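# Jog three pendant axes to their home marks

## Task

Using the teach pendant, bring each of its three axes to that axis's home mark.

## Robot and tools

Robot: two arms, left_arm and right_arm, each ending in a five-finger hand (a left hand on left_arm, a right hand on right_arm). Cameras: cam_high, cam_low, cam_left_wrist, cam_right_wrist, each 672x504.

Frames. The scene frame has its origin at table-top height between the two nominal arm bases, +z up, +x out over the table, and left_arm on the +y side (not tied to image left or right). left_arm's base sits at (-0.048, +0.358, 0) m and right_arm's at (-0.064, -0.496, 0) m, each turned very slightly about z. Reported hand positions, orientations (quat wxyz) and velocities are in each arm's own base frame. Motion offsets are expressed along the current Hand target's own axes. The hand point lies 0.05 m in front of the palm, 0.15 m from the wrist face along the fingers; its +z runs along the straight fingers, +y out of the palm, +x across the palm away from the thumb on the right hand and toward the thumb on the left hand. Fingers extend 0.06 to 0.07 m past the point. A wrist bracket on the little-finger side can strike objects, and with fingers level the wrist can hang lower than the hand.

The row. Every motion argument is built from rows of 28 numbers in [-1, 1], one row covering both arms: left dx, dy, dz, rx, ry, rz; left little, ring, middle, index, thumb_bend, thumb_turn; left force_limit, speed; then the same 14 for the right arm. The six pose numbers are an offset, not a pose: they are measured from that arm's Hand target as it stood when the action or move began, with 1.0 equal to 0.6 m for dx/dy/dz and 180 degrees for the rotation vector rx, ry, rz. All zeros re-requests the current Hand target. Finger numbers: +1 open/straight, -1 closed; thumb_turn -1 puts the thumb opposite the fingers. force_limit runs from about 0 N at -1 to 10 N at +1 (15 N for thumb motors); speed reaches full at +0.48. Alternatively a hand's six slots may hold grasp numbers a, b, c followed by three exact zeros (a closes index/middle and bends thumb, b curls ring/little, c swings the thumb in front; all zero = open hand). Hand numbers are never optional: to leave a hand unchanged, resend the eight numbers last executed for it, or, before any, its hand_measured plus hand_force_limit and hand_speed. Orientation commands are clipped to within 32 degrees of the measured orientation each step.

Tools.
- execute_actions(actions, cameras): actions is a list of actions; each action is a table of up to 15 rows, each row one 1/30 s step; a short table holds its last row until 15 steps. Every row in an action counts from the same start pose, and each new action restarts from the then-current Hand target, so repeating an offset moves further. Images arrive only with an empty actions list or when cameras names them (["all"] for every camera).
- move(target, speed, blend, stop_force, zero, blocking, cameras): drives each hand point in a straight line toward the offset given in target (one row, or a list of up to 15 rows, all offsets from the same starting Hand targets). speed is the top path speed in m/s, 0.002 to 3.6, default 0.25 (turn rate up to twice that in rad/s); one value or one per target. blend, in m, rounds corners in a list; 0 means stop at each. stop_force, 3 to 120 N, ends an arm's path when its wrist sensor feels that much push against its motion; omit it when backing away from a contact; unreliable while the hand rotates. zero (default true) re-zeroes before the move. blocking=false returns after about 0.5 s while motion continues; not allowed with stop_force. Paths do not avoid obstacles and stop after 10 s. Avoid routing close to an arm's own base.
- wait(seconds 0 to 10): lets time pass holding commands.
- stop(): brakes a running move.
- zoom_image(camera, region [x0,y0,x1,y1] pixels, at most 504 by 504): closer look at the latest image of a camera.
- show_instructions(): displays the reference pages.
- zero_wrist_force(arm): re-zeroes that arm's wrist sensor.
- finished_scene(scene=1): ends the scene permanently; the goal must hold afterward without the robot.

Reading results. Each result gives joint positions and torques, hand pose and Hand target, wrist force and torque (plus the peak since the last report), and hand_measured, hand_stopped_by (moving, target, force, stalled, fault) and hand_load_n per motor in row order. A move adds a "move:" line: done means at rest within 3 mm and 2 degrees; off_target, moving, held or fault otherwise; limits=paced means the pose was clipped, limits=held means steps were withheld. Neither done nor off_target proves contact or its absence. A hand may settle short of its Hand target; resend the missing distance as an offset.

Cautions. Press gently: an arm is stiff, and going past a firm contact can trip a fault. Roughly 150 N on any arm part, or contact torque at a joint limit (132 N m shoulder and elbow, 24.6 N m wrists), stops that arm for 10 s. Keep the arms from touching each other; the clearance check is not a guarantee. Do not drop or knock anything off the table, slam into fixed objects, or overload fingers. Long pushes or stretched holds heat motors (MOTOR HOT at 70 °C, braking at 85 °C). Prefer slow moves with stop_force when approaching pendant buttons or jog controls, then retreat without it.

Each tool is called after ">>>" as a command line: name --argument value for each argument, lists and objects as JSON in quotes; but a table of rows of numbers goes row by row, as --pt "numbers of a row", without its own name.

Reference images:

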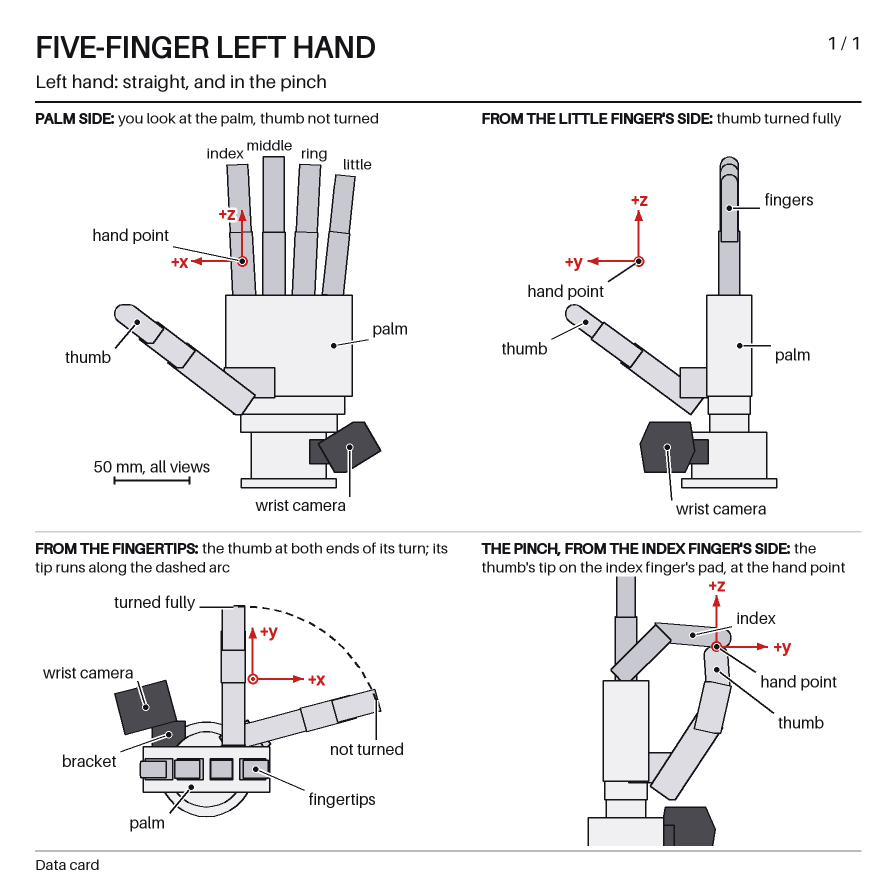

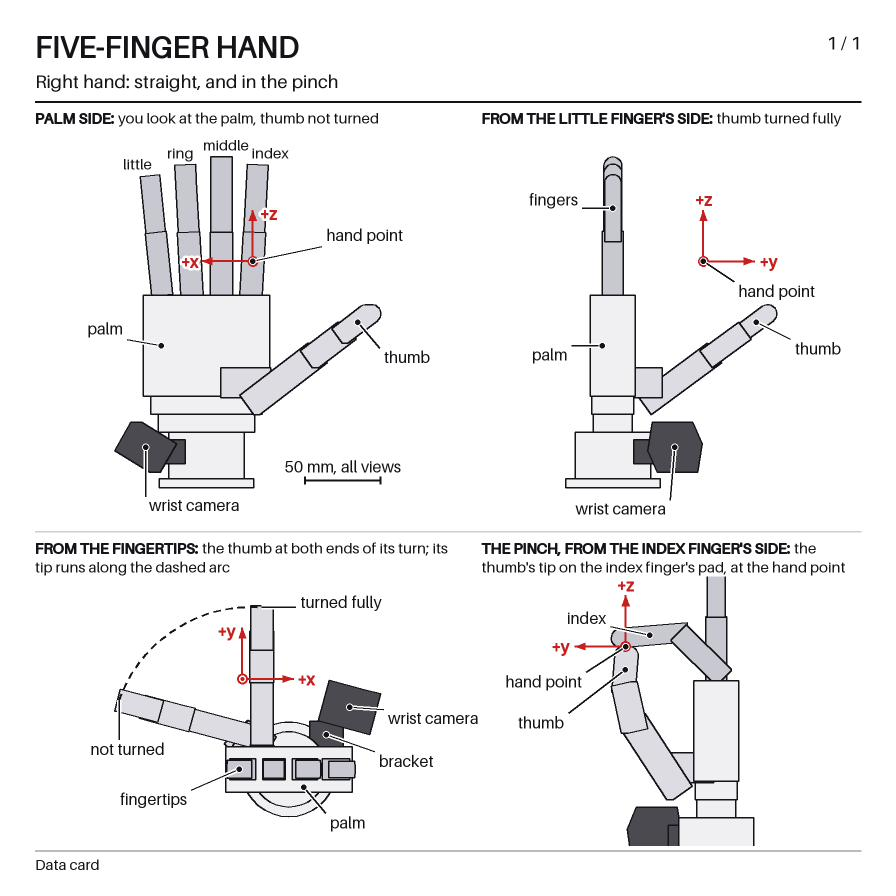

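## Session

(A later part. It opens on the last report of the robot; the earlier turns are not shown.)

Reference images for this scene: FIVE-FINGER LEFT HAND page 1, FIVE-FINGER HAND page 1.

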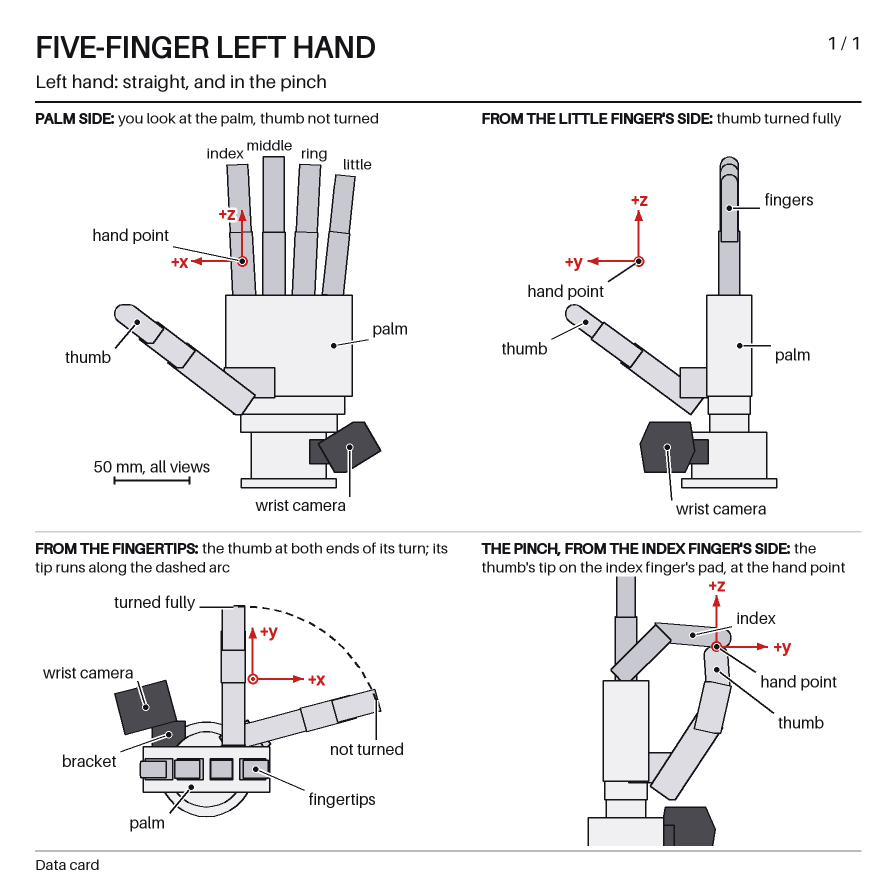

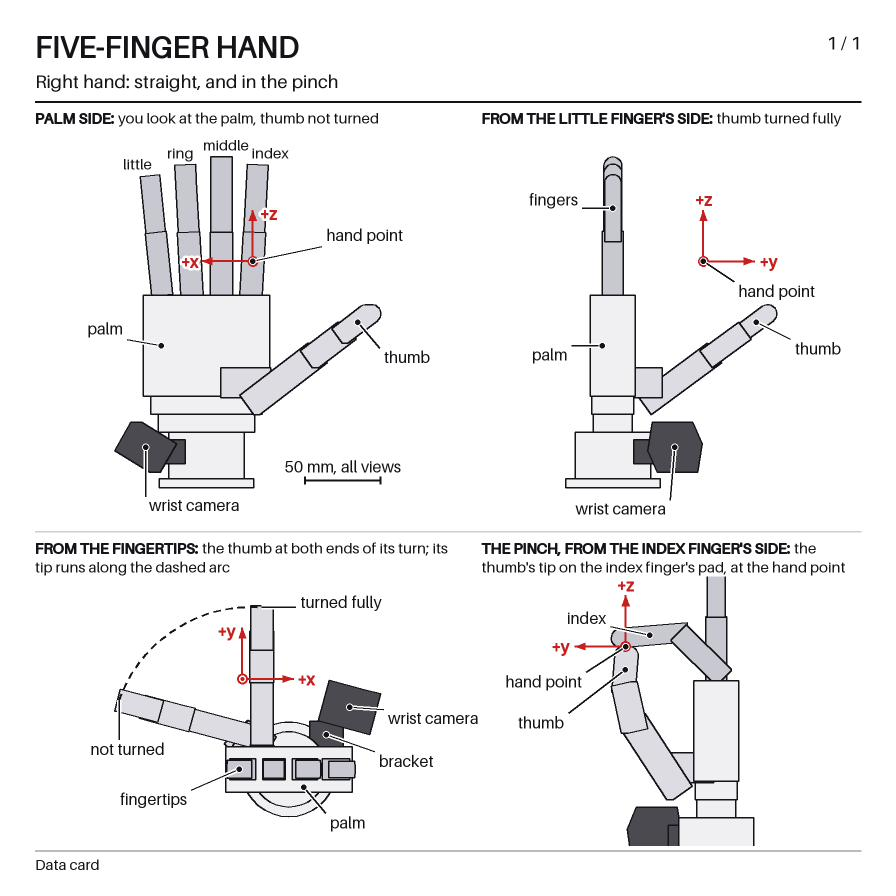

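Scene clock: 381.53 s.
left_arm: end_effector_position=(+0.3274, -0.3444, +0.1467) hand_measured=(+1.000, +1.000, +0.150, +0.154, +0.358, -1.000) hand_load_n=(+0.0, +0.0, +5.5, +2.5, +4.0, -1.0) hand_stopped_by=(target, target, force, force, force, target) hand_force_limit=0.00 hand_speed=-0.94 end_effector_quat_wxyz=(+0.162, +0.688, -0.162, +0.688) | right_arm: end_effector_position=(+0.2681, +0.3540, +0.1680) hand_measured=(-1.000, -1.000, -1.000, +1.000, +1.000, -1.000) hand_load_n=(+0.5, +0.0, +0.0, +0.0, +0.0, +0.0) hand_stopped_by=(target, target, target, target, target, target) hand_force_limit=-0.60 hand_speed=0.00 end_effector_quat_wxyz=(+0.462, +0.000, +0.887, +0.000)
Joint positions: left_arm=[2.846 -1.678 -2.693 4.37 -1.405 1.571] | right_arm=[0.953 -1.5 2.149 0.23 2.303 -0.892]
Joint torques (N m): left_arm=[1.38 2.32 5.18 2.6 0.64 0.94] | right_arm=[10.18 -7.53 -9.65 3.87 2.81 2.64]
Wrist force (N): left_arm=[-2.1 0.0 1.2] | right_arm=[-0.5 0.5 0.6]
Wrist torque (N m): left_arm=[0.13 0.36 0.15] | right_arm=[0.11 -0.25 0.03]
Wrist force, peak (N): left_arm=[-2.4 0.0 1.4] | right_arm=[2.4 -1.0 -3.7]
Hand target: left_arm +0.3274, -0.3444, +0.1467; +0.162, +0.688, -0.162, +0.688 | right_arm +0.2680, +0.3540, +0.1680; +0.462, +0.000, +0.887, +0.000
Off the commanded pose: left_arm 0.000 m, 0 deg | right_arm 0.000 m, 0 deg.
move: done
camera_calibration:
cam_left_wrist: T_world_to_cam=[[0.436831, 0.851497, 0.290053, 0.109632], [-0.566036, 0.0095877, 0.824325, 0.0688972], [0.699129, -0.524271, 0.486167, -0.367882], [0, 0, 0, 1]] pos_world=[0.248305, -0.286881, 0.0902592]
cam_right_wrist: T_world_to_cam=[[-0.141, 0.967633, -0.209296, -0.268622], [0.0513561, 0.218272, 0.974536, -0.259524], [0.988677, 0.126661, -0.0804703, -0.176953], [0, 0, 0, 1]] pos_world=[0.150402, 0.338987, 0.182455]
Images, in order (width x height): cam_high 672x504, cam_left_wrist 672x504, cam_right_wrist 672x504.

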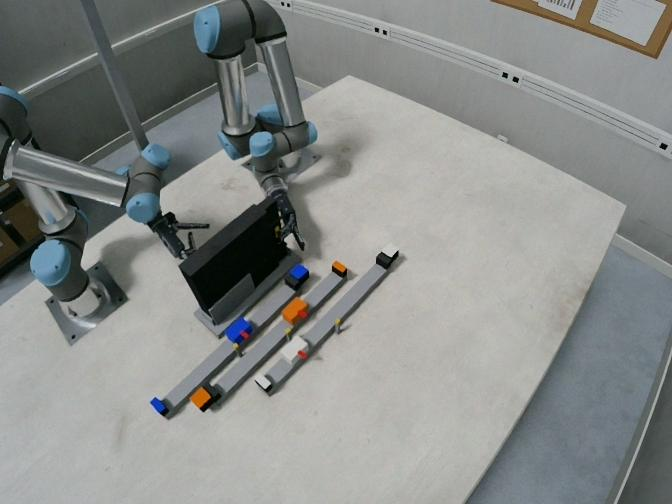

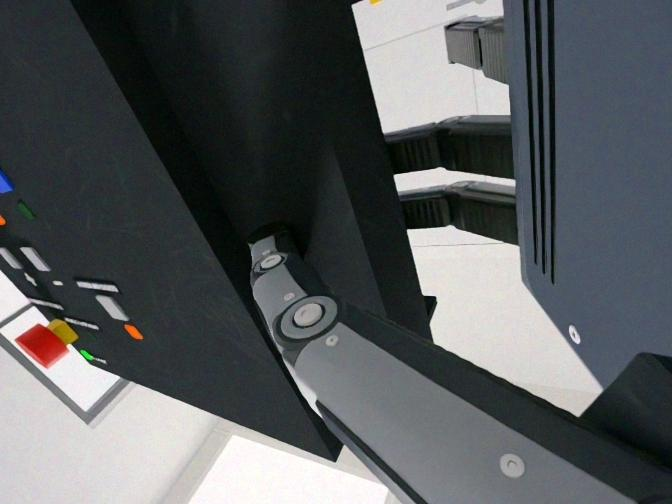

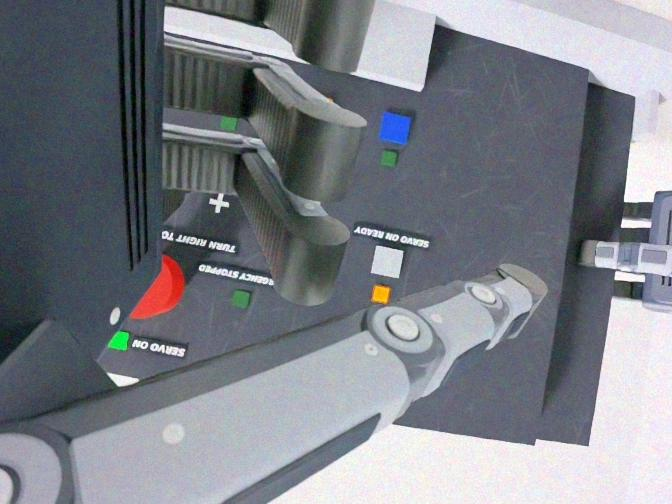

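>>> move --target '[0,0,0,0,0,0, 1,1,-0.14,-0.14,-0.2,-1, 0.0,-0.94, -0.0306,0,0.0437,0,0,0, -1,-1,-1,1,1,-1, -0.6,0.0]' --speed 0.012 --stop_force 8 --cameras '["cam_high"]'

>>> wait --seconds 0.5 --cameras '["cam_high"]'

>>> move --target '[0,0,0,0,0,0, 1,1,-0.14,-0.14,-0.2,-1, 0.0,-0.94, 0.0191,0,-0.0273,0,0,0, -1,-1,-1,1,1,-1, -0.6,0.0]' --speed 0.1 --cameras '["cam_high"]'

>>> zoom_image --camera "cam_high" --region '[140, 230, 410, 420]'

Scene clock: 392.87 s.
left_arm: end_effector_position=(+0.3274, -0.3444, +0.1467) hand_measured=(+1.000, +1.000, +0.150, +0.154, +0.358, -1.000) hand_load_n=(+0.0, +0.0, +5.5, +2.5, +4.0, -0.5) hand_stopped_by=(target, target, force, force, force, target) hand_force_limit=0.00 hand_speed=-0.94 end_effector_quat_wxyz=(+0.162, +0.688, -0.162, +0.688) | right_arm: end_effector_position=(+0.2882, +0.3540, +0.1681) hand_measured=(-1.000, -1.000, -1.000, +1.000, +1.000, -1.000) hand_load_n=(+0.0, +0.0, +0.0, +0.0, +0.0, -0.5) hand_stopped_by=(target, target, target, target, target, target) hand_force_limit=-0.60 hand_speed=0.00 end_effector_quat_wxyz=(+0.462, +0.000, +0.887, +0.000)
Joint positions: left_arm=[2.846 -1.678 -2.693 4.37 -1.405 1.571] | right_arm=[0.893 -1.502 2.141 0.2 2.264 -0.951]
Joint torques (N m): left_arm=[0.59 2.04 5.29 2.31 0.8 2.3] | right_arm=[6.48 -16.67 -11.8 2.68 2.96 2.53]
Wrist force (N): left_arm=[-2.1 -0.2 1.5] | right_arm=[3.4 0.1 -6.5]
Wrist torque (N m): left_arm=[0.09 0.38 0.15] | right_arm=[0.48 -0.05 0.30]
Wrist force, peak (N): left_arm=[-2.6 -0.2 1.3] | right_arm=[5.3 0.4 -12.5]
Hand target: left_arm +0.3274, -0.3444, +0.1467; +0.162, +0.688, -0.162, +0.688 | right_arm +0.2882, +0.3540, +0.1681; +0.462, +0.000, +0.887, +0.000 (not the last commanded pose)
Off the commanded pose: left_arm 0.000 m, 0 deg | right_arm 0.012 m, 0 deg.
move: contact (right_arm)
Images, in order (width x height): cam_high 672x504.

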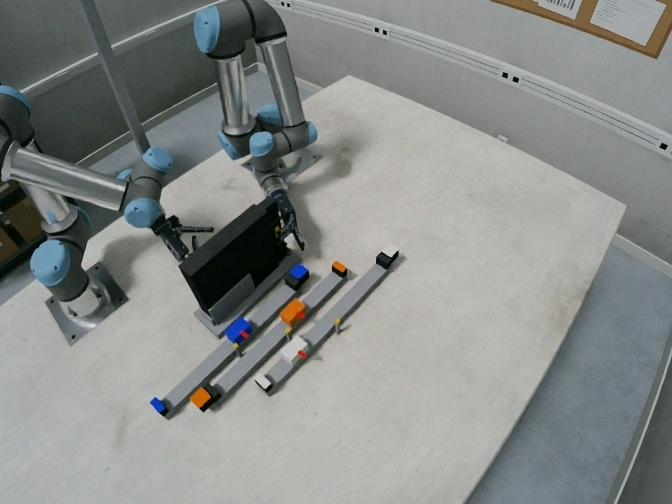

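Scene clock: 393.37 s.
left_arm: end_effector_position=(+0.3274, -0.3444, +0.1467) hand_measured=(+1.000, +1.000, +0.150, +0.154, +0.358, -1.000) hand_load_n=(+0.0, +0.0, +5.5, +2.5, +3.5, -1.0) hand_stopped_by=(target, target, force, force, force, target) hand_force_limit=0.00 hand_speed=-0.94 end_effector_quat_wxyz=(+0.162, +0.688, -0.162, +0.688) | right_arm: end_effector_position=(+0.2882, +0.3540, +0.1681) hand_measured=(-1.000, -1.000, -1.000, +1.000, +1.000, -1.000) hand_load_n=(+0.0, +0.0, +0.0, +0.0, +0.0, -0.5) hand_stopped_by=(target, target, target, target, target, target) hand_force_limit=-0.60 hand_speed=0.00 end_effector_quat_wxyz=(+0.462, +0.000, +0.887, +0.000)
Joint positions: left_arm=[2.846 -1.678 -2.693 4.37 -1.405 1.571] | right_arm=[0.893 -1.502 2.141 0.2 2.264 -0.951]
Joint torques (N m): left_arm=[0.67 1.52 6.62 2.22 0.82 2.27] | right_arm=[7.77 -16.24 -11.37 2.6 2.94 2.44]
Wrist force (N): left_arm=[-2.2 0.0 1.3] | right_arm=[3.1 0.2 -6.5]
Wrist torque (N m): left_arm=[0.14 0.38 0.14] | right_arm=[0.49 -0.02 0.29]
Wrist force, peak (N): left_arm=[-2.2 -0.3 1.5] | right_arm=[3.6 0.3 -6.6]
Hand target: left_arm +0.3274, -0.3444, +0.1467; +0.162, +0.688, -0.162, +0.688 | right_arm +0.2882, +0.3540, +0.1681; +0.462, +0.000, +0.887, +0.000 (not the last commanded pose)
Off the commanded pose: left_arm 0.000 m, 0 deg | right_arm 0.012 m, 0 deg.
wait: 0.50 s; at rest by 0.17 s
Images, in order (width x height): cam_high 672x504.

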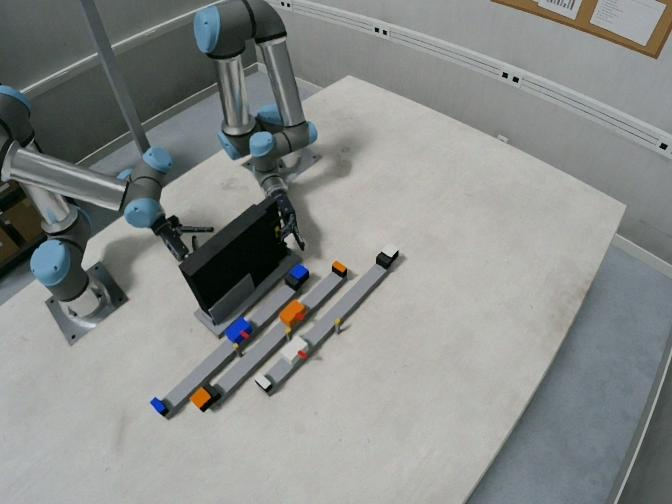

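Scene clock: 394.40 s.
left_arm: end_effector_position=(+0.3274, -0.3444, +0.1467) hand_measured=(+1.000, +1.000, +0.150, +0.154, +0.358, -1.000) hand_load_n=(+0.0, +0.0, +5.5, +2.5, +3.5, -1.0) hand_stopped_by=(target, target, force, force, force, target) hand_force_limit=0.00 hand_speed=-0.94 end_effector_quat_wxyz=(+0.162, +0.688, -0.162, +0.688) | right_arm: end_effector_position=(+0.2683, +0.3540, +0.1680) hand_measured=(-1.000, -1.000, -1.000, +1.000, +1.000, -1.000) hand_load_n=(+0.0, +0.0, +0.0, +0.0, +0.0, +0.0) hand_stopped_by=(target, target, target, target, target, target) hand_force_limit=-0.60 hand_speed=0.00 end_effector_quat_wxyz=(+0.462, +0.000, +0.887, +0.000)
Joint positions: left_arm=[2.846 -1.678 -2.693 4.37 -1.405 1.571] | right_arm=[0.953 -1.5 2.149 0.23 2.303 -0.892]
Joint torques (N m): left_arm=[0.72 2.12 5.53 2.38 0.94 2.27] | right_arm=[9.49 -7.85 -10.4 3.83 2.47 2.52]
Wrist force (N): left_arm=[-2.2 0.1 1.3] | right_arm=[-0.6 0.0 0.2]
Wrist torque (N m): left_arm=[0.16 0.37 0.14] | right_arm=[0.07 -0.22 0.00]
Wrist force, peak (N): left_arm=[-2.4 0.2 1.4] | right_arm=[2.9 0.2 -6.3]
Hand target: left_arm +0.3274, -0.3444, +0.1467; +0.162, +0.688, -0.162, +0.688 | right_arm +0.2682, +0.3540, +0.1680; +0.462, +0.000, +0.887, +0.000
Off the commanded pose: left_arm 0.000 m, 0 deg | right_arm 0.000 m, 0 deg.
move: done
Images, in order (width x height): cam_high 672x504.

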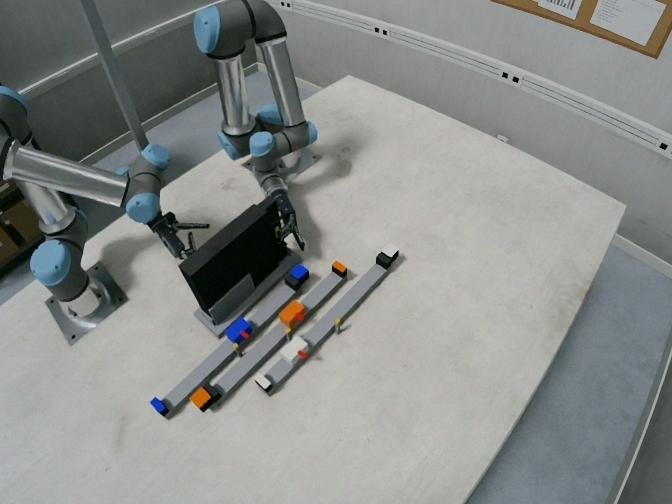

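Scaled by 1.867.

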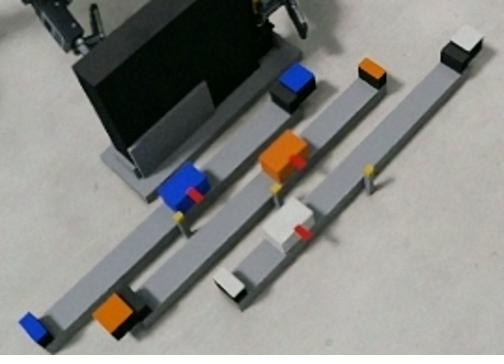

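>>> move --target '[0,0,0,0,0,0, 1,1,-0.14,-0.14,-0.2,-1, 0.0,-0.94, -0.0306,0,0.0437,0,0,0, -1,-1,-1,1,1,-1, -0.6,0.0]' --speed 0.015 --stop_force 8 --cameras '["cam_high"]'

>>> zoom_image --camera "cam_high" --region '[220, 270, 370, 380]'

>>> wait --seconds 2 --cameras '["cam_high"]'

>>> move --target '[0,0,0,0,0,0, 1,1,-0.14,-0.14,-0.2,-1, 0.0,-0.94, 0.0191,0,-0.0273,0,0,0, -1,-1,-1,1,1,-1, -0.6,0.0]' --speed 0.1 --cameras '["cam_high"]'

>>> zoom_image --camera "cam_high" --region '[220, 270, 370, 380]'

Scene clock: 402.83 s.
left_arm: end_effector_position=(+0.3274, -0.3444, +0.1467) hand_measured=(+1.000, +1.000, +0.150, +0.154, +0.358, -1.000) hand_load_n=(+0.0, +0.0, +5.5, +2.0, +4.0, -1.0) hand_stopped_by=(target, target, force, force, force, target) hand_force_limit=0.00 hand_speed=-0.94 end_effector_quat_wxyz=(+0.162, +0.688, -0.162, +0.688) | right_arm: end_effector_position=(+0.2882, +0.3540, +0.1681) hand_measured=(-1.000, -1.000, -1.000, +1.000, +1.000, -1.000) hand_load_n=(+0.0, +0.0, +0.0, +0.0, +0.0, +0.0) hand_stopped_by=(target, target, target, target, target, target) hand_force_limit=-0.60 hand_speed=0.00 end_effector_quat_wxyz=(+0.462, +0.000, +0.887, +0.000)
Joint positions: left_arm=[2.846 -1.678 -2.693 4.37 -1.405 1.571] | right_arm=[0.894 -1.502 2.141 0.201 2.264 -0.951]
Joint torques (N m): left_arm=[1.02 3.2 5.09 2.11 1.07 2.28] | right_arm=[6.52 -20.85 -12.17 2.81 2.94 2.57]
Wrist force (N): left_arm=[-2.2 0.1 1.6] | right_arm=[3.3 -0.1 -6.1]
Wrist torque (N m): left_arm=[0.14 0.38 0.14] | right_arm=[0.42 -0.07 0.27]
Wrist force, peak (N): left_arm=[-2.3 -0.2 2.3] | right_arm=[5.7 0.7 -13.9]
Hand target: left_arm +0.3274, -0.3444, +0.1467; +0.162, +0.688, -0.162, +0.688 | right_arm +0.2882, +0.3540, +0.1681; +0.462, +0.000, +0.887, +0.000 (not the last commanded pose)
Off the commanded pose: left_arm 0.000 m, 0 deg | right_arm 0.012 m, 0 deg.
move: contact (right_arm)
Images, in order (width x height): cam_high 672x504.

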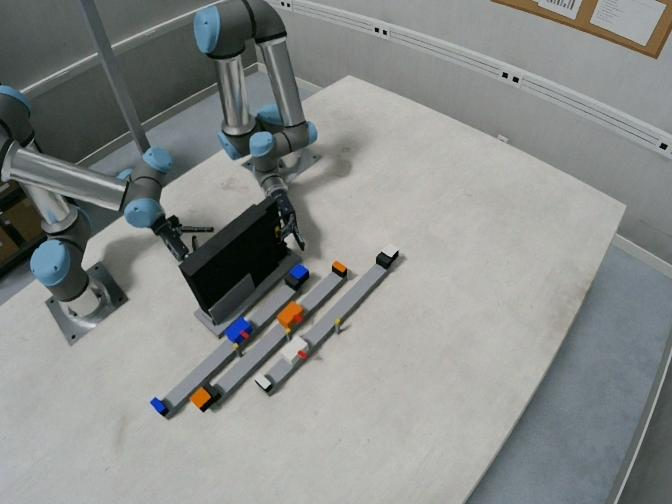

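Scaled by 3.360.

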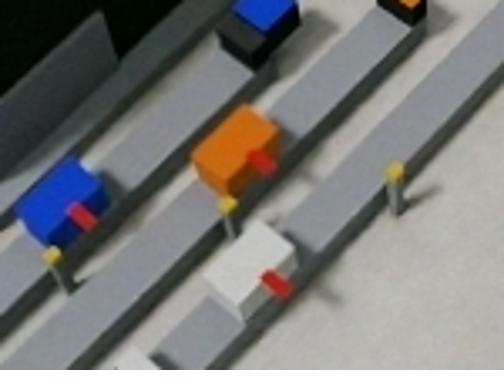

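Scene clock: 404.83 s.
left_arm: end_effector_position=(+0.3274, -0.3444, +0.1467) hand_measured=(+1.000, +1.000, +0.150, +0.154, +0.358, -1.000) hand_load_n=(+0.0, +0.0, +5.5, +2.5, +4.0, -0.5) hand_stopped_by=(target, target, force, force, force, target) hand_force_limit=0.00 hand_speed=-0.94 end_effector_quat_wxyz=(+0.162, +0.688, -0.162, +0.688) | right_arm: end_effector_position=(+0.2882, +0.3540, +0.1681) hand_measured=(-1.000, -1.000, -1.000, +1.000, +1.000, -1.000) hand_load_n=(+0.0, +0.0, +0.0, +0.0, +0.0, +0.0) hand_stopped_by=(target, target, target, target, target, target) hand_force_limit=-0.60 hand_speed=0.00 end_effector_quat_wxyz=(+0.462, +0.000, +0.887, +0.000)
Joint positions: left_arm=[2.846 -1.678 -2.693 4.37 -1.405 1.571] | right_arm=[0.894 -1.502 2.141 0.201 2.264 -0.951]
Joint torques (N m): left_arm=[0.91 3.02 4.82 2.09 1 2.27] | right_arm=[7.42 -27.71 -12.23 2.77 2.91 2.32]
Wrist force (N): left_arm=[-2.4 0.0 1.6] | right_arm=[2.9 0.0 -6.1]
Wrist torque (N m): left_arm=[0.13 0.40 0.14] | right_arm=[0.46 0.00 0.25]
Wrist force, peak (N): left_arm=[-2.5 0.1 1.5] | right_arm=[3.5 -0.2 -6.7]
Hand target: left_arm +0.3274, -0.3444, +0.1467; +0.162, +0.688, -0.162, +0.688 | right_arm +0.2882, +0.3540, +0.1681; +0.462, +0.000, +0.887, +0.000 (not the last commanded pose)
Off the commanded pose: left_arm 0.000 m, 0 deg | right_arm 0.012 m, 0 deg.
wait: 2.00 s; at rest by 0.17 s
Images, in order (width x height): cam_high 672x504.

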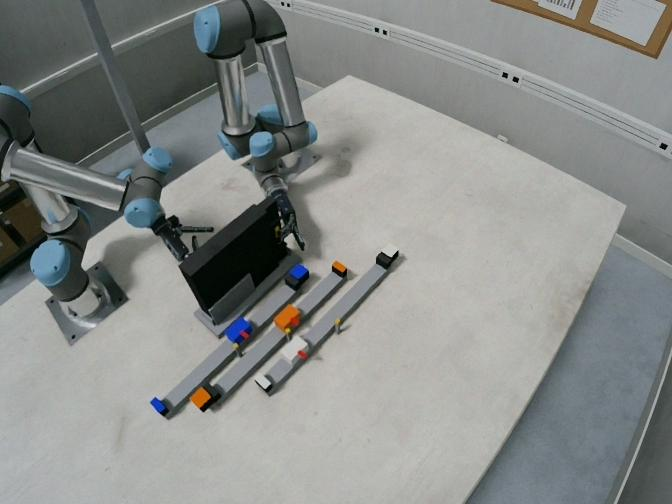

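Scene clock: 405.87 s.
left_arm: end_effector_position=(+0.3274, -0.3444, +0.1467) hand_measured=(+1.000, +1.000, +0.150, +0.154, +0.358, -1.000) hand_load_n=(+0.0, +0.0, +5.5, +2.5, +3.5, -1.0) hand_stopped_by=(target, target, force, force, force, target) hand_force_limit=0.00 hand_speed=-0.94 end_effector_quat_wxyz=(+0.162, +0.688, -0.162, +0.688) | right_arm: end_effector_position=(+0.2683, +0.3540, +0.1681) hand_measured=(-1.000, -1.000, -1.000, +1.000, +1.000, -1.000) hand_load_n=(+0.0, +0.0, +0.0, +0.0, +0.0, +0.0) hand_stopped_by=(target, target, target, target, target, target) hand_force_limit=-0.60 hand_speed=0.00 end_effector_quat_wxyz=(+0.462, +0.000, +0.887, +0.000)
Joint positions: left_arm=[2.846 -1.678 -2.693 4.37 -1.405 1.571] | right_arm=[0.953 -1.5 2.148 0.23 2.303 -0.892]
Joint torques (N m): left_arm=[1.85 2.07 4.57 2.17 1.11 2.27] | right_arm=[7.25 -8.69 -9.73 4.32 2.45 2.66]
Wrist force (N): left_arm=[-2.0 0.0 1.4] | right_arm=[-0.7 0.1 0.2]
Wrist torque (N m): left_arm=[0.15 0.34 0.16] | right_arm=[0.08 -0.22 0.00]
Wrist force, peak (N): left_arm=[-2.4 0.1 1.7] | right_arm=[3.4 0.2 -6.0]
Hand target: left_arm +0.3274, -0.3444, +0.1467; +0.162, +0.688, -0.162, +0.688 | right_arm +0.2682, +0.3540, +0.1681; +0.462, +0.000, +0.887, +0.000
Off the commanded pose: left_arm 0.000 m, 0 deg | right_arm 0.000 m, 0 deg.
move: done
Images, in order (width x height): cam_high 672x504.

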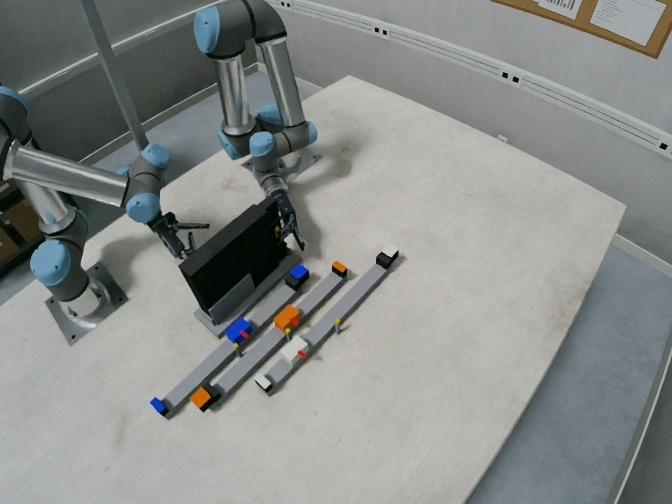

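Scaled by 3.360.

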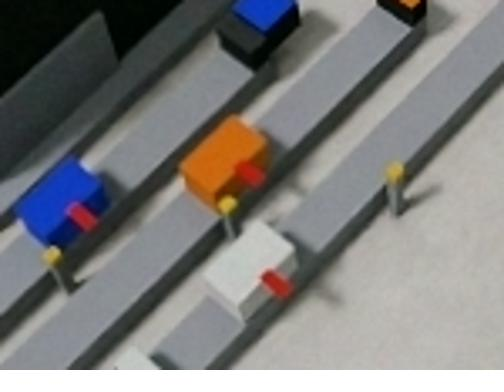

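>>> wait --seconds 0.1 --cameras '["cam_high","cam_low","cam_left_wrist"]'

>>> zoom_image --camera "cam_low" --region '[180, 240, 260, 300]'

>>> zoom_image --camera "cam_high" --region '[265, 295, 325, 345]'

>>> zoom_image --camera "cam_high" --region '[220, 310, 280, 360]'

>>> zoom_image --camera "cam_high" --region '[280, 310, 350, 370]'

Scene clock: 417.50 s.
left_arm: end_effector_position=(+0.3274, -0.3444, +0.1467) hand_measured=(+1.000, +1.000, +0.150, +0.154, +0.358, -1.000) hand_load_n=(+0.0, +0.0, +6.0, +2.5, +4.0, -1.0) hand_stopped_by=(target, target, force, force, force, target) hand_force_limit=0.00 hand_speed=-0.94 end_effector_quat_wxyz=(+0.162, +0.688, -0.162, +0.688) | right_arm: end_effector_position=(+0.2682, +0.3540, +0.1681) hand_measured=(-1.000, -1.000, -1.000, +1.000, +1.000, -1.000) hand_load_n=(+0.0, +0.0, +0.0, +0.0, +0.0, +0.0) hand_stopped_by=(target, target, target, target, target, target) hand_force_limit=-0.60 hand_speed=0.00 end_effector_quat_wxyz=(+0.462, +0.000, +0.887, +0.000)
Joint positions: left_arm=[2.846 -1.678 -2.693 4.37 -1.405 1.571] | right_arm=[0.953 -1.5 2.148 0.23 2.303 -0.892]
Joint torques (N m): left_arm=[2.27 3 5.36 2.12 1.32 2.18] | right_arm=[9.24 -7.64 -14.39 3.93 2.35 2.33]
Wrist force (N): left_arm=[-1.9 -0.1 1.4] | right_arm=[-0.6 0.0 0.1]
Wrist torque (N m): left_arm=[0.12 0.34 0.17] | right_arm=[0.07 -0.24 0.00]
Wrist force, peak (N): left_arm=[-2.5 0.0 1.7] | right_arm=[-0.8 0.2 0.8]
Hand target: left_arm +0.3274, -0.3444, +0.1467; +0.162, +0.688, -0.162, +0.688 | right_arm +0.2682, +0.3540, +0.1681; +0.462, +0.000, +0.887, +0.000
Off the commanded pose: left_arm 0.000 m, 0 deg | right_arm 0.000 m, 0 deg.
wait: 0.10 s; at rest from the start
camera_calibration:
cam_left_wrist: T_world_to_cam=[[0.436831, 0.851497, 0.290053, 0.109632], [-0.566036, 0.0095877, 0.824325, 0.0688972], [0.699129, -0.524271, 0.486167, -0.367882], [0, 0, 0, 1]] pos_world=[0.248305, -0.286881, 0.0902592]
Images, in order (width x height): cam_high 672x504, cam_low 672x504, cam_left_wrist 672x504.

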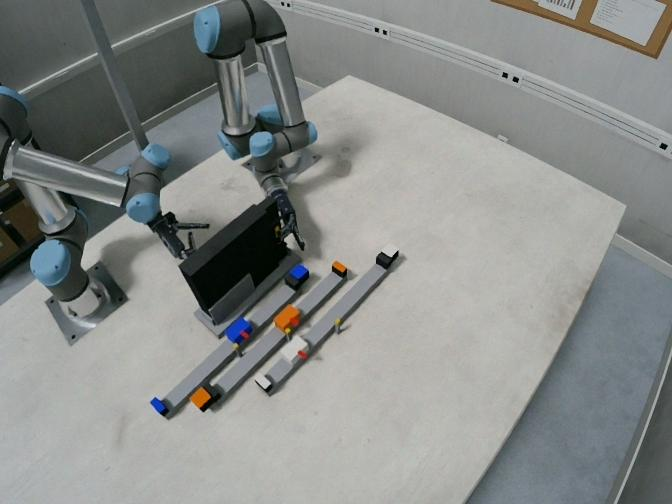

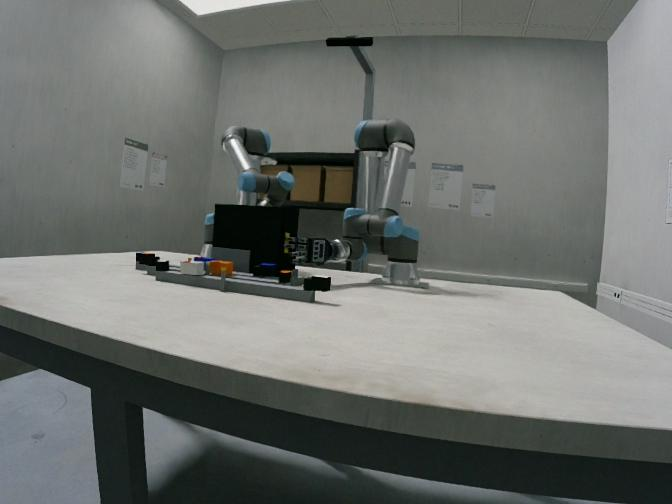

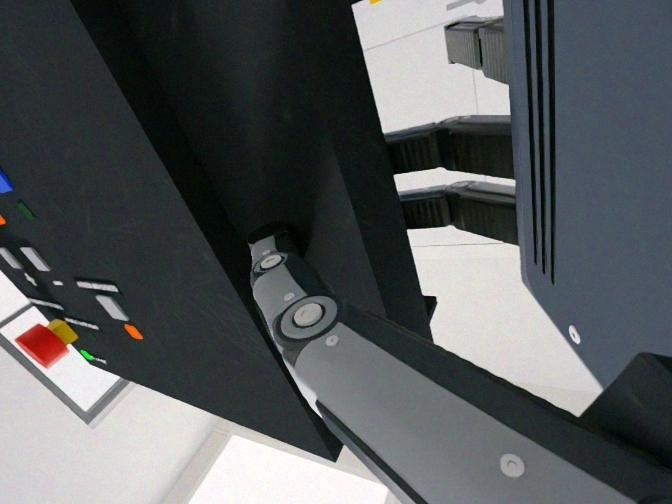

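Scaled by 6.300.

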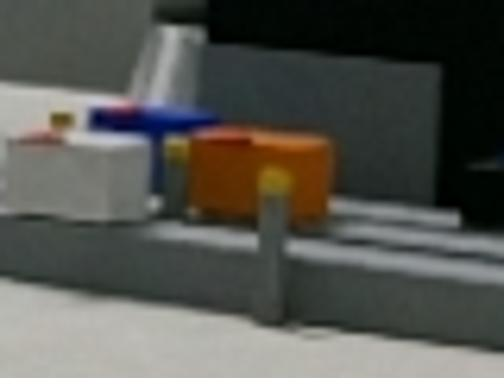

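Scaled by 8.400.

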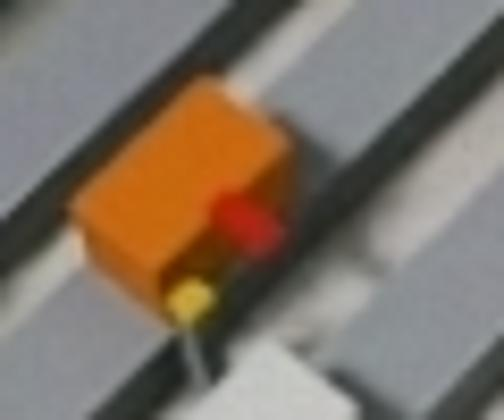

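Scaled by 8.400.

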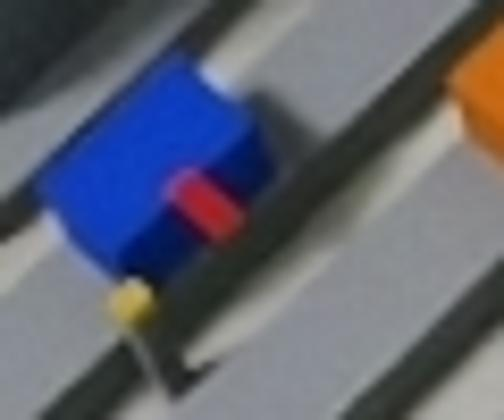

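Scaled by 7.200.

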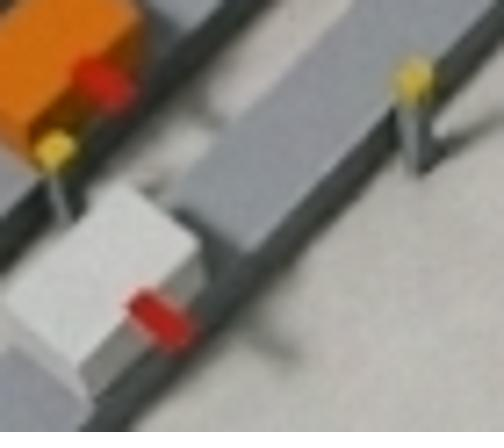

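>>> move --target '[0,0,0,0,0,0, 1,1,-0.14,-0.14,-0.2,-1, 0.0,-0.94, -0.0306,0,0.0437,0,0,0, -1,-1,-1,1,1,-1, -0.6,0.0]' --speed 0.015 --stop_force 8

>>> wait --seconds 2.5 --cameras '["cam_high"]'

>>> zoom_image --camera "cam_high" --region '[265, 295, 325, 345]'

>>> move --target '[0,0,0,0,0,0, 1,1,-0.14,-0.14,-0.2,-1, 0.0,-0.94, 0.0115,0,-0.0164,0,0,0, -1,-1,-1,1,1,-1, -0.6,0.0]' --speed 0.1 --cameras '["cam_high"]'

>>> zoom_image --camera "cam_high" --region '[265, 295, 325, 345]'

Scene clock: 439.97 s.
left_arm: end_effector_position=(+0.3274, -0.3444, +0.1467) hand_measured=(+1.000, +1.000, +0.150, +0.154, +0.358, -1.000) hand_load_n=(+0.0, +0.0, +6.0, +2.5, +4.0, -1.0) hand_stopped_by=(target, target, force, force, force, target) hand_force_limit=0.00 hand_speed=-0.94 end_effector_quat_wxyz=(+0.162, +0.688, -0.162, +0.688) | right_arm: end_effector_position=(+0.2881, +0.3540, +0.1682) hand_measured=(-1.000, -1.000, -1.000, +1.000, +1.000, -1.000) hand_load_n=(+0.0, +0.0, +0.0, +0.0, +0.0, +0.0) hand_stopped_by=(target, target, target, target, target, target) hand_force_limit=-0.60 hand_speed=0.00 end_effector_quat_wxyz=(+0.462, +0.000, +0.887, +0.000)
Joint positions: left_arm=[2.846 -1.678 -2.693 4.37 -1.405 1.571] | right_arm=[0.894 -1.502 2.14 0.201 2.264 -0.951]
Joint torques (N m): left_arm=[1.08 3.07 4.86 2.03 1.33 2.21] | right_arm=[7.04 -21.12 -11.8 2.84 2.89 2.45]
Wrist force (N): left_arm=[-2.1 0.0 1.6] | right_arm=[3.2 0.0 -5.9]
Wrist torque (N m): left_arm=[0.15 0.36 0.15] | right_arm=[0.43 -0.06 0.26]
Wrist force, peak (N): left_arm=[-2.2 0.0 2.1] | right_arm=[5.9 0.7 -14.2]
Hand target: left_arm +0.3274, -0.3444, +0.1467; +0.162, +0.688, -0.162, +0.688 | right_arm +0.2881, +0.3540, +0.1682; +0.462, +0.000, +0.887, +0.000 (not the last commanded pose)
Off the commanded pose: left_arm 0.000 m, 0 deg | right_arm 0.012 m, 0 deg.
move: contact (right_arm)

Scene clock: 442.47 s.
left_arm: end_effector_position=(+0.3274, -0.3444, +0.1467) hand_measured=(+1.000, +1.000, +0.150, +0.154, +0.358, -1.000) hand_load_n=(+0.0, +0.5, +5.5, +2.5, +3.5, -1.0) hand_stopped_by=(target, target, force, force, force, target) hand_force_limit=0.00 hand_speed=-0.94 end_effector_quat_wxyz=(+0.162, +0.688, -0.162, +0.688) | right_arm: end_effector_position=(+0.2881, +0.3540, +0.1682) hand_measured=(-1.000, -1.000, -1.000, +1.000, +1.000, -1.000) hand_load_n=(+0.0, +0.0, +0.0, +0.0, +0.0, +0.0) hand_stopped_by=(target, target, target, target, target, target) hand_force_limit=-0.60 hand_speed=0.00 end_effector_quat_wxyz=(+0.462, +0.000, +0.887, +0.000)
Joint positions: left_arm=[2.846 -1.678 -2.693 4.37 -1.405 1.571] | right_arm=[0.894 -1.502 2.14 0.201 2.264 -0.951]
Joint torques (N m): left_arm=[1.58 3.25 4.82 1.96 1.5 2.08] | right_arm=[8.01 -27.82 -11.44 2.8 2.88 2.45]
Wrist force (N): left_arm=[-1.8 -0.1 1.4] | right_arm=[3.3 -0.1 -6.4]
Wrist torque (N m): left_arm=[0.15 0.33 0.16] | right_arm=[0.44 -0.08 0.27]
Wrist force, peak (N): left_arm=[-2.5 0.1 1.5] | right_arm=[3.3 -0.1 -6.4]
Hand target: left_arm +0.3274, -0.3444, +0.1467; +0.162, +0.688, -0.162, +0.688 | right_arm +0.2881, +0.3540, +0.1682; +0.462, +0.000, +0.887, +0.000 (not the last commanded pose)
Off the commanded pose: left_arm 0.000 m, 0 deg | right_arm 0.012 m, 0 deg.
wait: 2.50 s; at rest by 0.17 s
Images, in order (width x height): cam_high 672x504.

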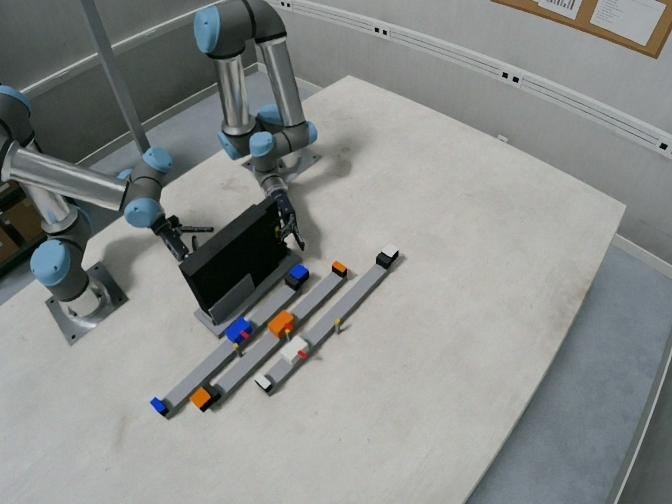

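Scaled by 8.400.

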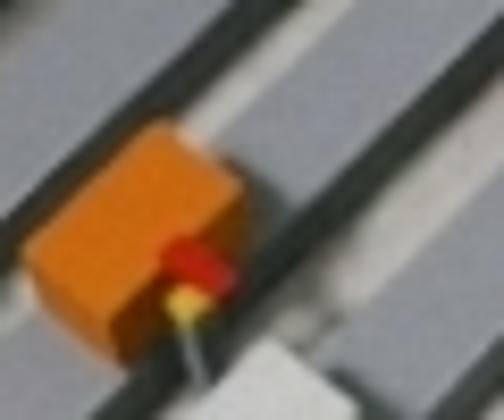

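Scene clock: 443.40 s.
left_arm: end_effector_position=(+0.3274, -0.3444, +0.1467) hand_measured=(+1.000, +1.000, +0.150, +0.154, +0.358, -1.000) hand_load_n=(+0.0, +0.0, +5.5, +2.5, +4.0, -1.0) hand_stopped_by=(target, target, force, force, force, target) hand_force_limit=0.00 hand_speed=-0.94 end_effector_quat_wxyz=(+0.162, +0.688, -0.162, +0.688) | right_arm: end_effector_position=(+0.2763, +0.3540, +0.1682) hand_measured=(-1.000, -1.000, -1.000, +1.000, +1.000, -1.000) hand_load_n=(+0.0, +0.0, +0.0, +0.0, +0.0, -0.5) hand_stopped_by=(target, target, target, target, target, target) hand_force_limit=-0.60 hand_speed=0.00 end_effector_quat_wxyz=(+0.462, +0.000, +0.887, +0.000)
Joint positions: left_arm=[2.846 -1.678 -2.693 4.37 -1.405 1.571] | right_arm=[0.929 -1.502 2.146 0.218 2.287 -0.917]
Joint torques (N m): left_arm=[1.13 3.55 4.64 2.09 1.27 2.31] | right_arm=[11.03 -8.22 -9.83 3.86 2.57 2.71]
Wrist force (N): left_arm=[-2.3 0.0 1.4] | right_arm=[-0.9 0.1 0.2]
Wrist torque (N m): left_arm=[0.14 0.38 0.14] | right_arm=[0.09 -0.19 -0.01]
Wrist force, peak (N): left_arm=[-2.4 -0.3 1.4] | right_arm=[3.0 0.2 -6.1]
Hand target: left_arm +0.3274, -0.3444, +0.1467; +0.162, +0.688, -0.162, +0.688 | right_arm +0.2761, +0.3540, +0.1681; +0.462, +0.000, +0.887, +0.000
Off the commanded pose: left_arm 0.000 m, 0 deg | right_arm 0.000 m, 0 deg.
move: done
Images, in order (width x height): cam_high 672x504.

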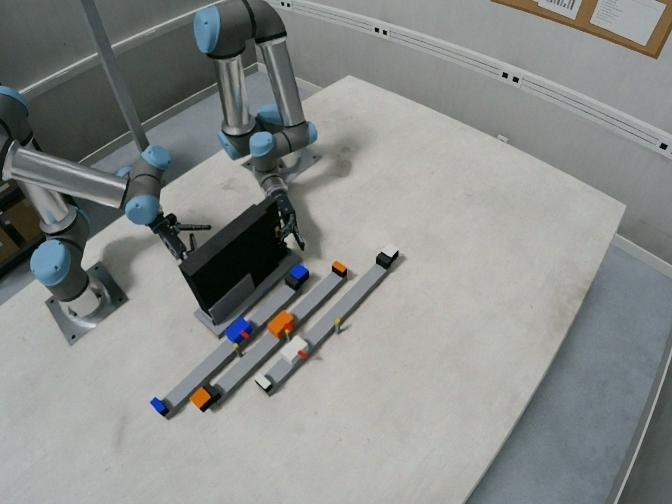

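Scaled by 8.400.

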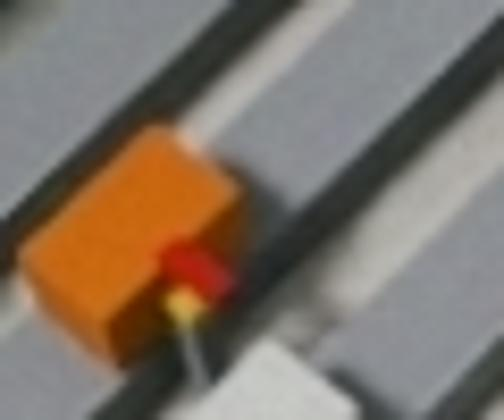

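>>> move --target '[0,0,0,0,0,0, 1,1,-0.14,-0.14,-0.2,-1, 0.0,-0.94, -0.0229,0,0.0328,0,0,0, -1,-1,-1,1,1,-1, -0.6,0.0]' --speed 0.015 --stop_force 8

>>> move --target '[0,0,0,0,0,0, 1,1,-0.14,-0.14,-0.2,-1, 0.0,-0.94, 0.0115,0,-0.0164,0,0,0, -1,-1,-1,1,1,-1, -0.6,0.0]' --speed 0.15 --cameras '["cam_high","cam_low"]'

>>> zoom_image --camera "cam_high" --region '[265, 295, 325, 345]'

>>> zoom_image --camera "cam_low" --region '[180, 240, 260, 300]'

Scene clock: 451.67 s.
left_arm: end_effector_position=(+0.3274, -0.3444, +0.1467) hand_measured=(+1.000, +1.000, +0.150, +0.154, +0.358, -1.000) hand_load_n=(+0.0, +0.0, +5.5, +2.5, +4.0, -1.0) hand_stopped_by=(target, target, force, force, force, target) hand_force_limit=0.00 hand_speed=-0.94 end_effector_quat_wxyz=(+0.162, +0.688, -0.162, +0.688) | right_arm: end_effector_position=(+0.2882, +0.3540, +0.1682) hand_measured=(-1.000, -1.000, -1.000, +1.000, +1.000, -1.000) hand_load_n=(+0.0, +0.0, +0.0, +0.0, +0.0, +0.0) hand_stopped_by=(target, target, target, target, target, target) hand_force_limit=-0.60 hand_speed=0.00 end_effector_quat_wxyz=(+0.462, +0.000, +0.887, +0.000)
Joint positions: left_arm=[2.846 -1.678 -2.693 4.37 -1.405 1.571] | right_arm=[0.894 -1.502 2.14 0.201 2.264 -0.951]
Joint torques (N m): left_arm=[1.07 3.6 4.99 1.82 1.35 2.17] | right_arm=[7.22 -23.17 -11.4 2.88 2.92 2.5]
Wrist force (N): left_arm=[-2.0 -0.1 1.5] | right_arm=[3.3 0.0 -5.8]
Wrist torque (N m): left_arm=[0.15 0.35 0.15] | right_arm=[0.42 -0.08 0.28]
Wrist force, peak (N): left_arm=[-2.3 0.0 2.1] | right_arm=[6.1 0.4 -14.2]
Hand target: left_arm +0.3274, -0.3444, +0.1467; +0.162, +0.688, -0.162, +0.688 | right_arm +0.2882, +0.3540, +0.1682; +0.462, +0.000, +0.887, +0.000 (not the last commanded pose)
Off the commanded pose: left_arm 0.000 m, 0 deg | right_arm 0.012 m, 0 deg.
move: contact (right_arm)

Scene clock: 452.60 s.
left_arm: end_effector_position=(+0.3274, -0.3444, +0.1467) hand_measured=(+1.000, +1.000, +0.150, +0.154, +0.358, -1.000) hand_load_n=(+0.0, +0.0, +5.5, +2.5, +4.0, -1.0) hand_stopped_by=(target, target, force, force, force, target) hand_force_limit=0.00 hand_speed=-0.94 end_effector_quat_wxyz=(+0.162, +0.688, -0.162, +0.688) | right_arm: end_effector_position=(+0.2763, +0.3540, +0.1682) hand_measured=(-1.000, -1.000, -1.000, +1.000, +1.000, -1.000) hand_load_n=(+0.0, +0.0, +0.0, +0.0, +0.0, +0.0) hand_stopped_by=(target, target, target, target, target, target) hand_force_limit=-0.60 hand_speed=0.00 end_effector_quat_wxyz=(+0.462, +0.000, +0.887, +0.000)
Joint positions: left_arm=[2.846 -1.678 -2.693 4.37 -1.405 1.571] | right_arm=[0.929 -1.502 2.146 0.218 2.287 -0.917]
Joint torques (N m): left_arm=[1.57 4.52 5.16 1.97 1.49 2.17] | right_arm=[9.09 -7.93 -10 4 2.44 2.63]
Wrist force (N): left_arm=[-2.2 0.0 1.7] | right_arm=[-0.9 0.4 0.4]
Wrist torque (N m): left_arm=[0.14 0.38 0.14] | right_arm=[0.12 -0.20 -0.01]
Wrist force, peak (N): left_arm=[-2.4 0.0 1.9] | right_arm=[3.2 0.0 -6.2]
Hand target: left_arm +0.3274, -0.3444, +0.1467; +0.162, +0.688, -0.162, +0.688 | right_arm +0.2761, +0.3540, +0.1682; +0.462, +0.000, +0.887, +0.000
Off the commanded pose: left_arm 0.000 m, 0 deg | right_arm 0.000 m, 0 deg.
move: done
Images, in order (width x height): cam_high 672x504, cam_low 672x504.

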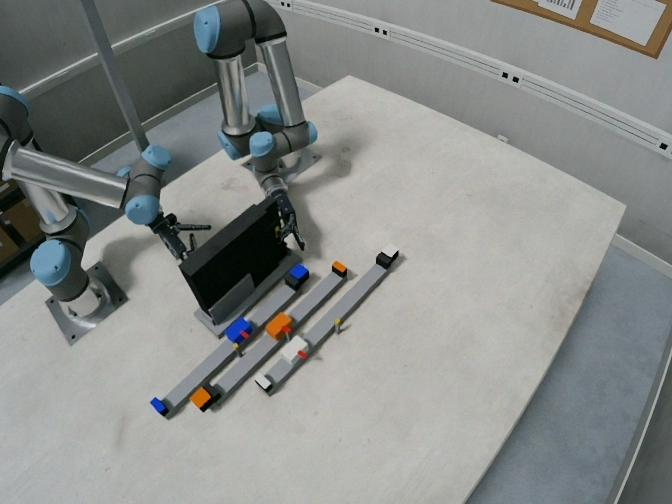

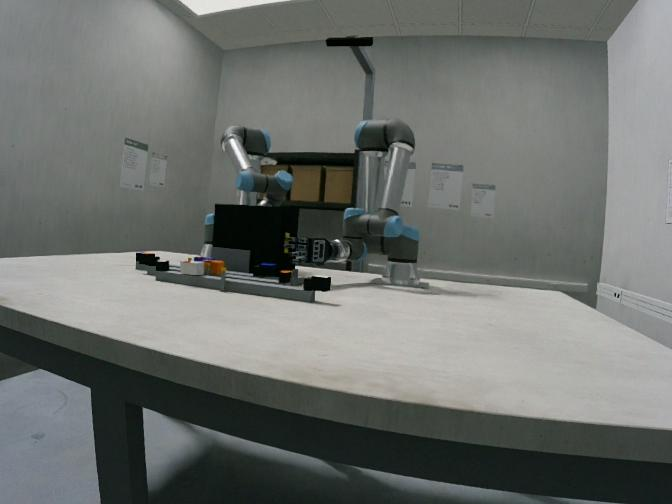

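Scaled by 8.400.

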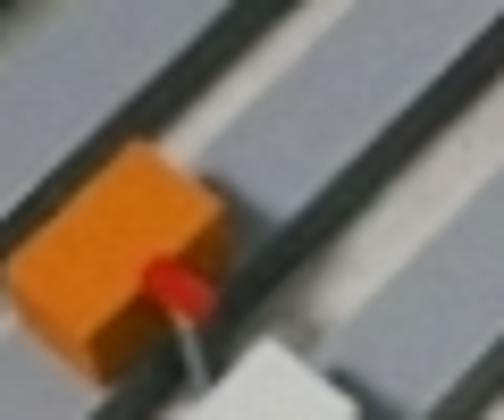

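Scaled by 6.300.

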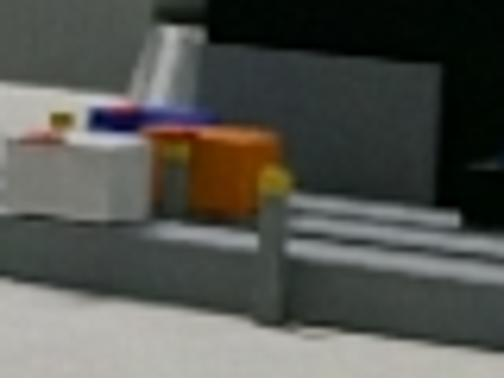

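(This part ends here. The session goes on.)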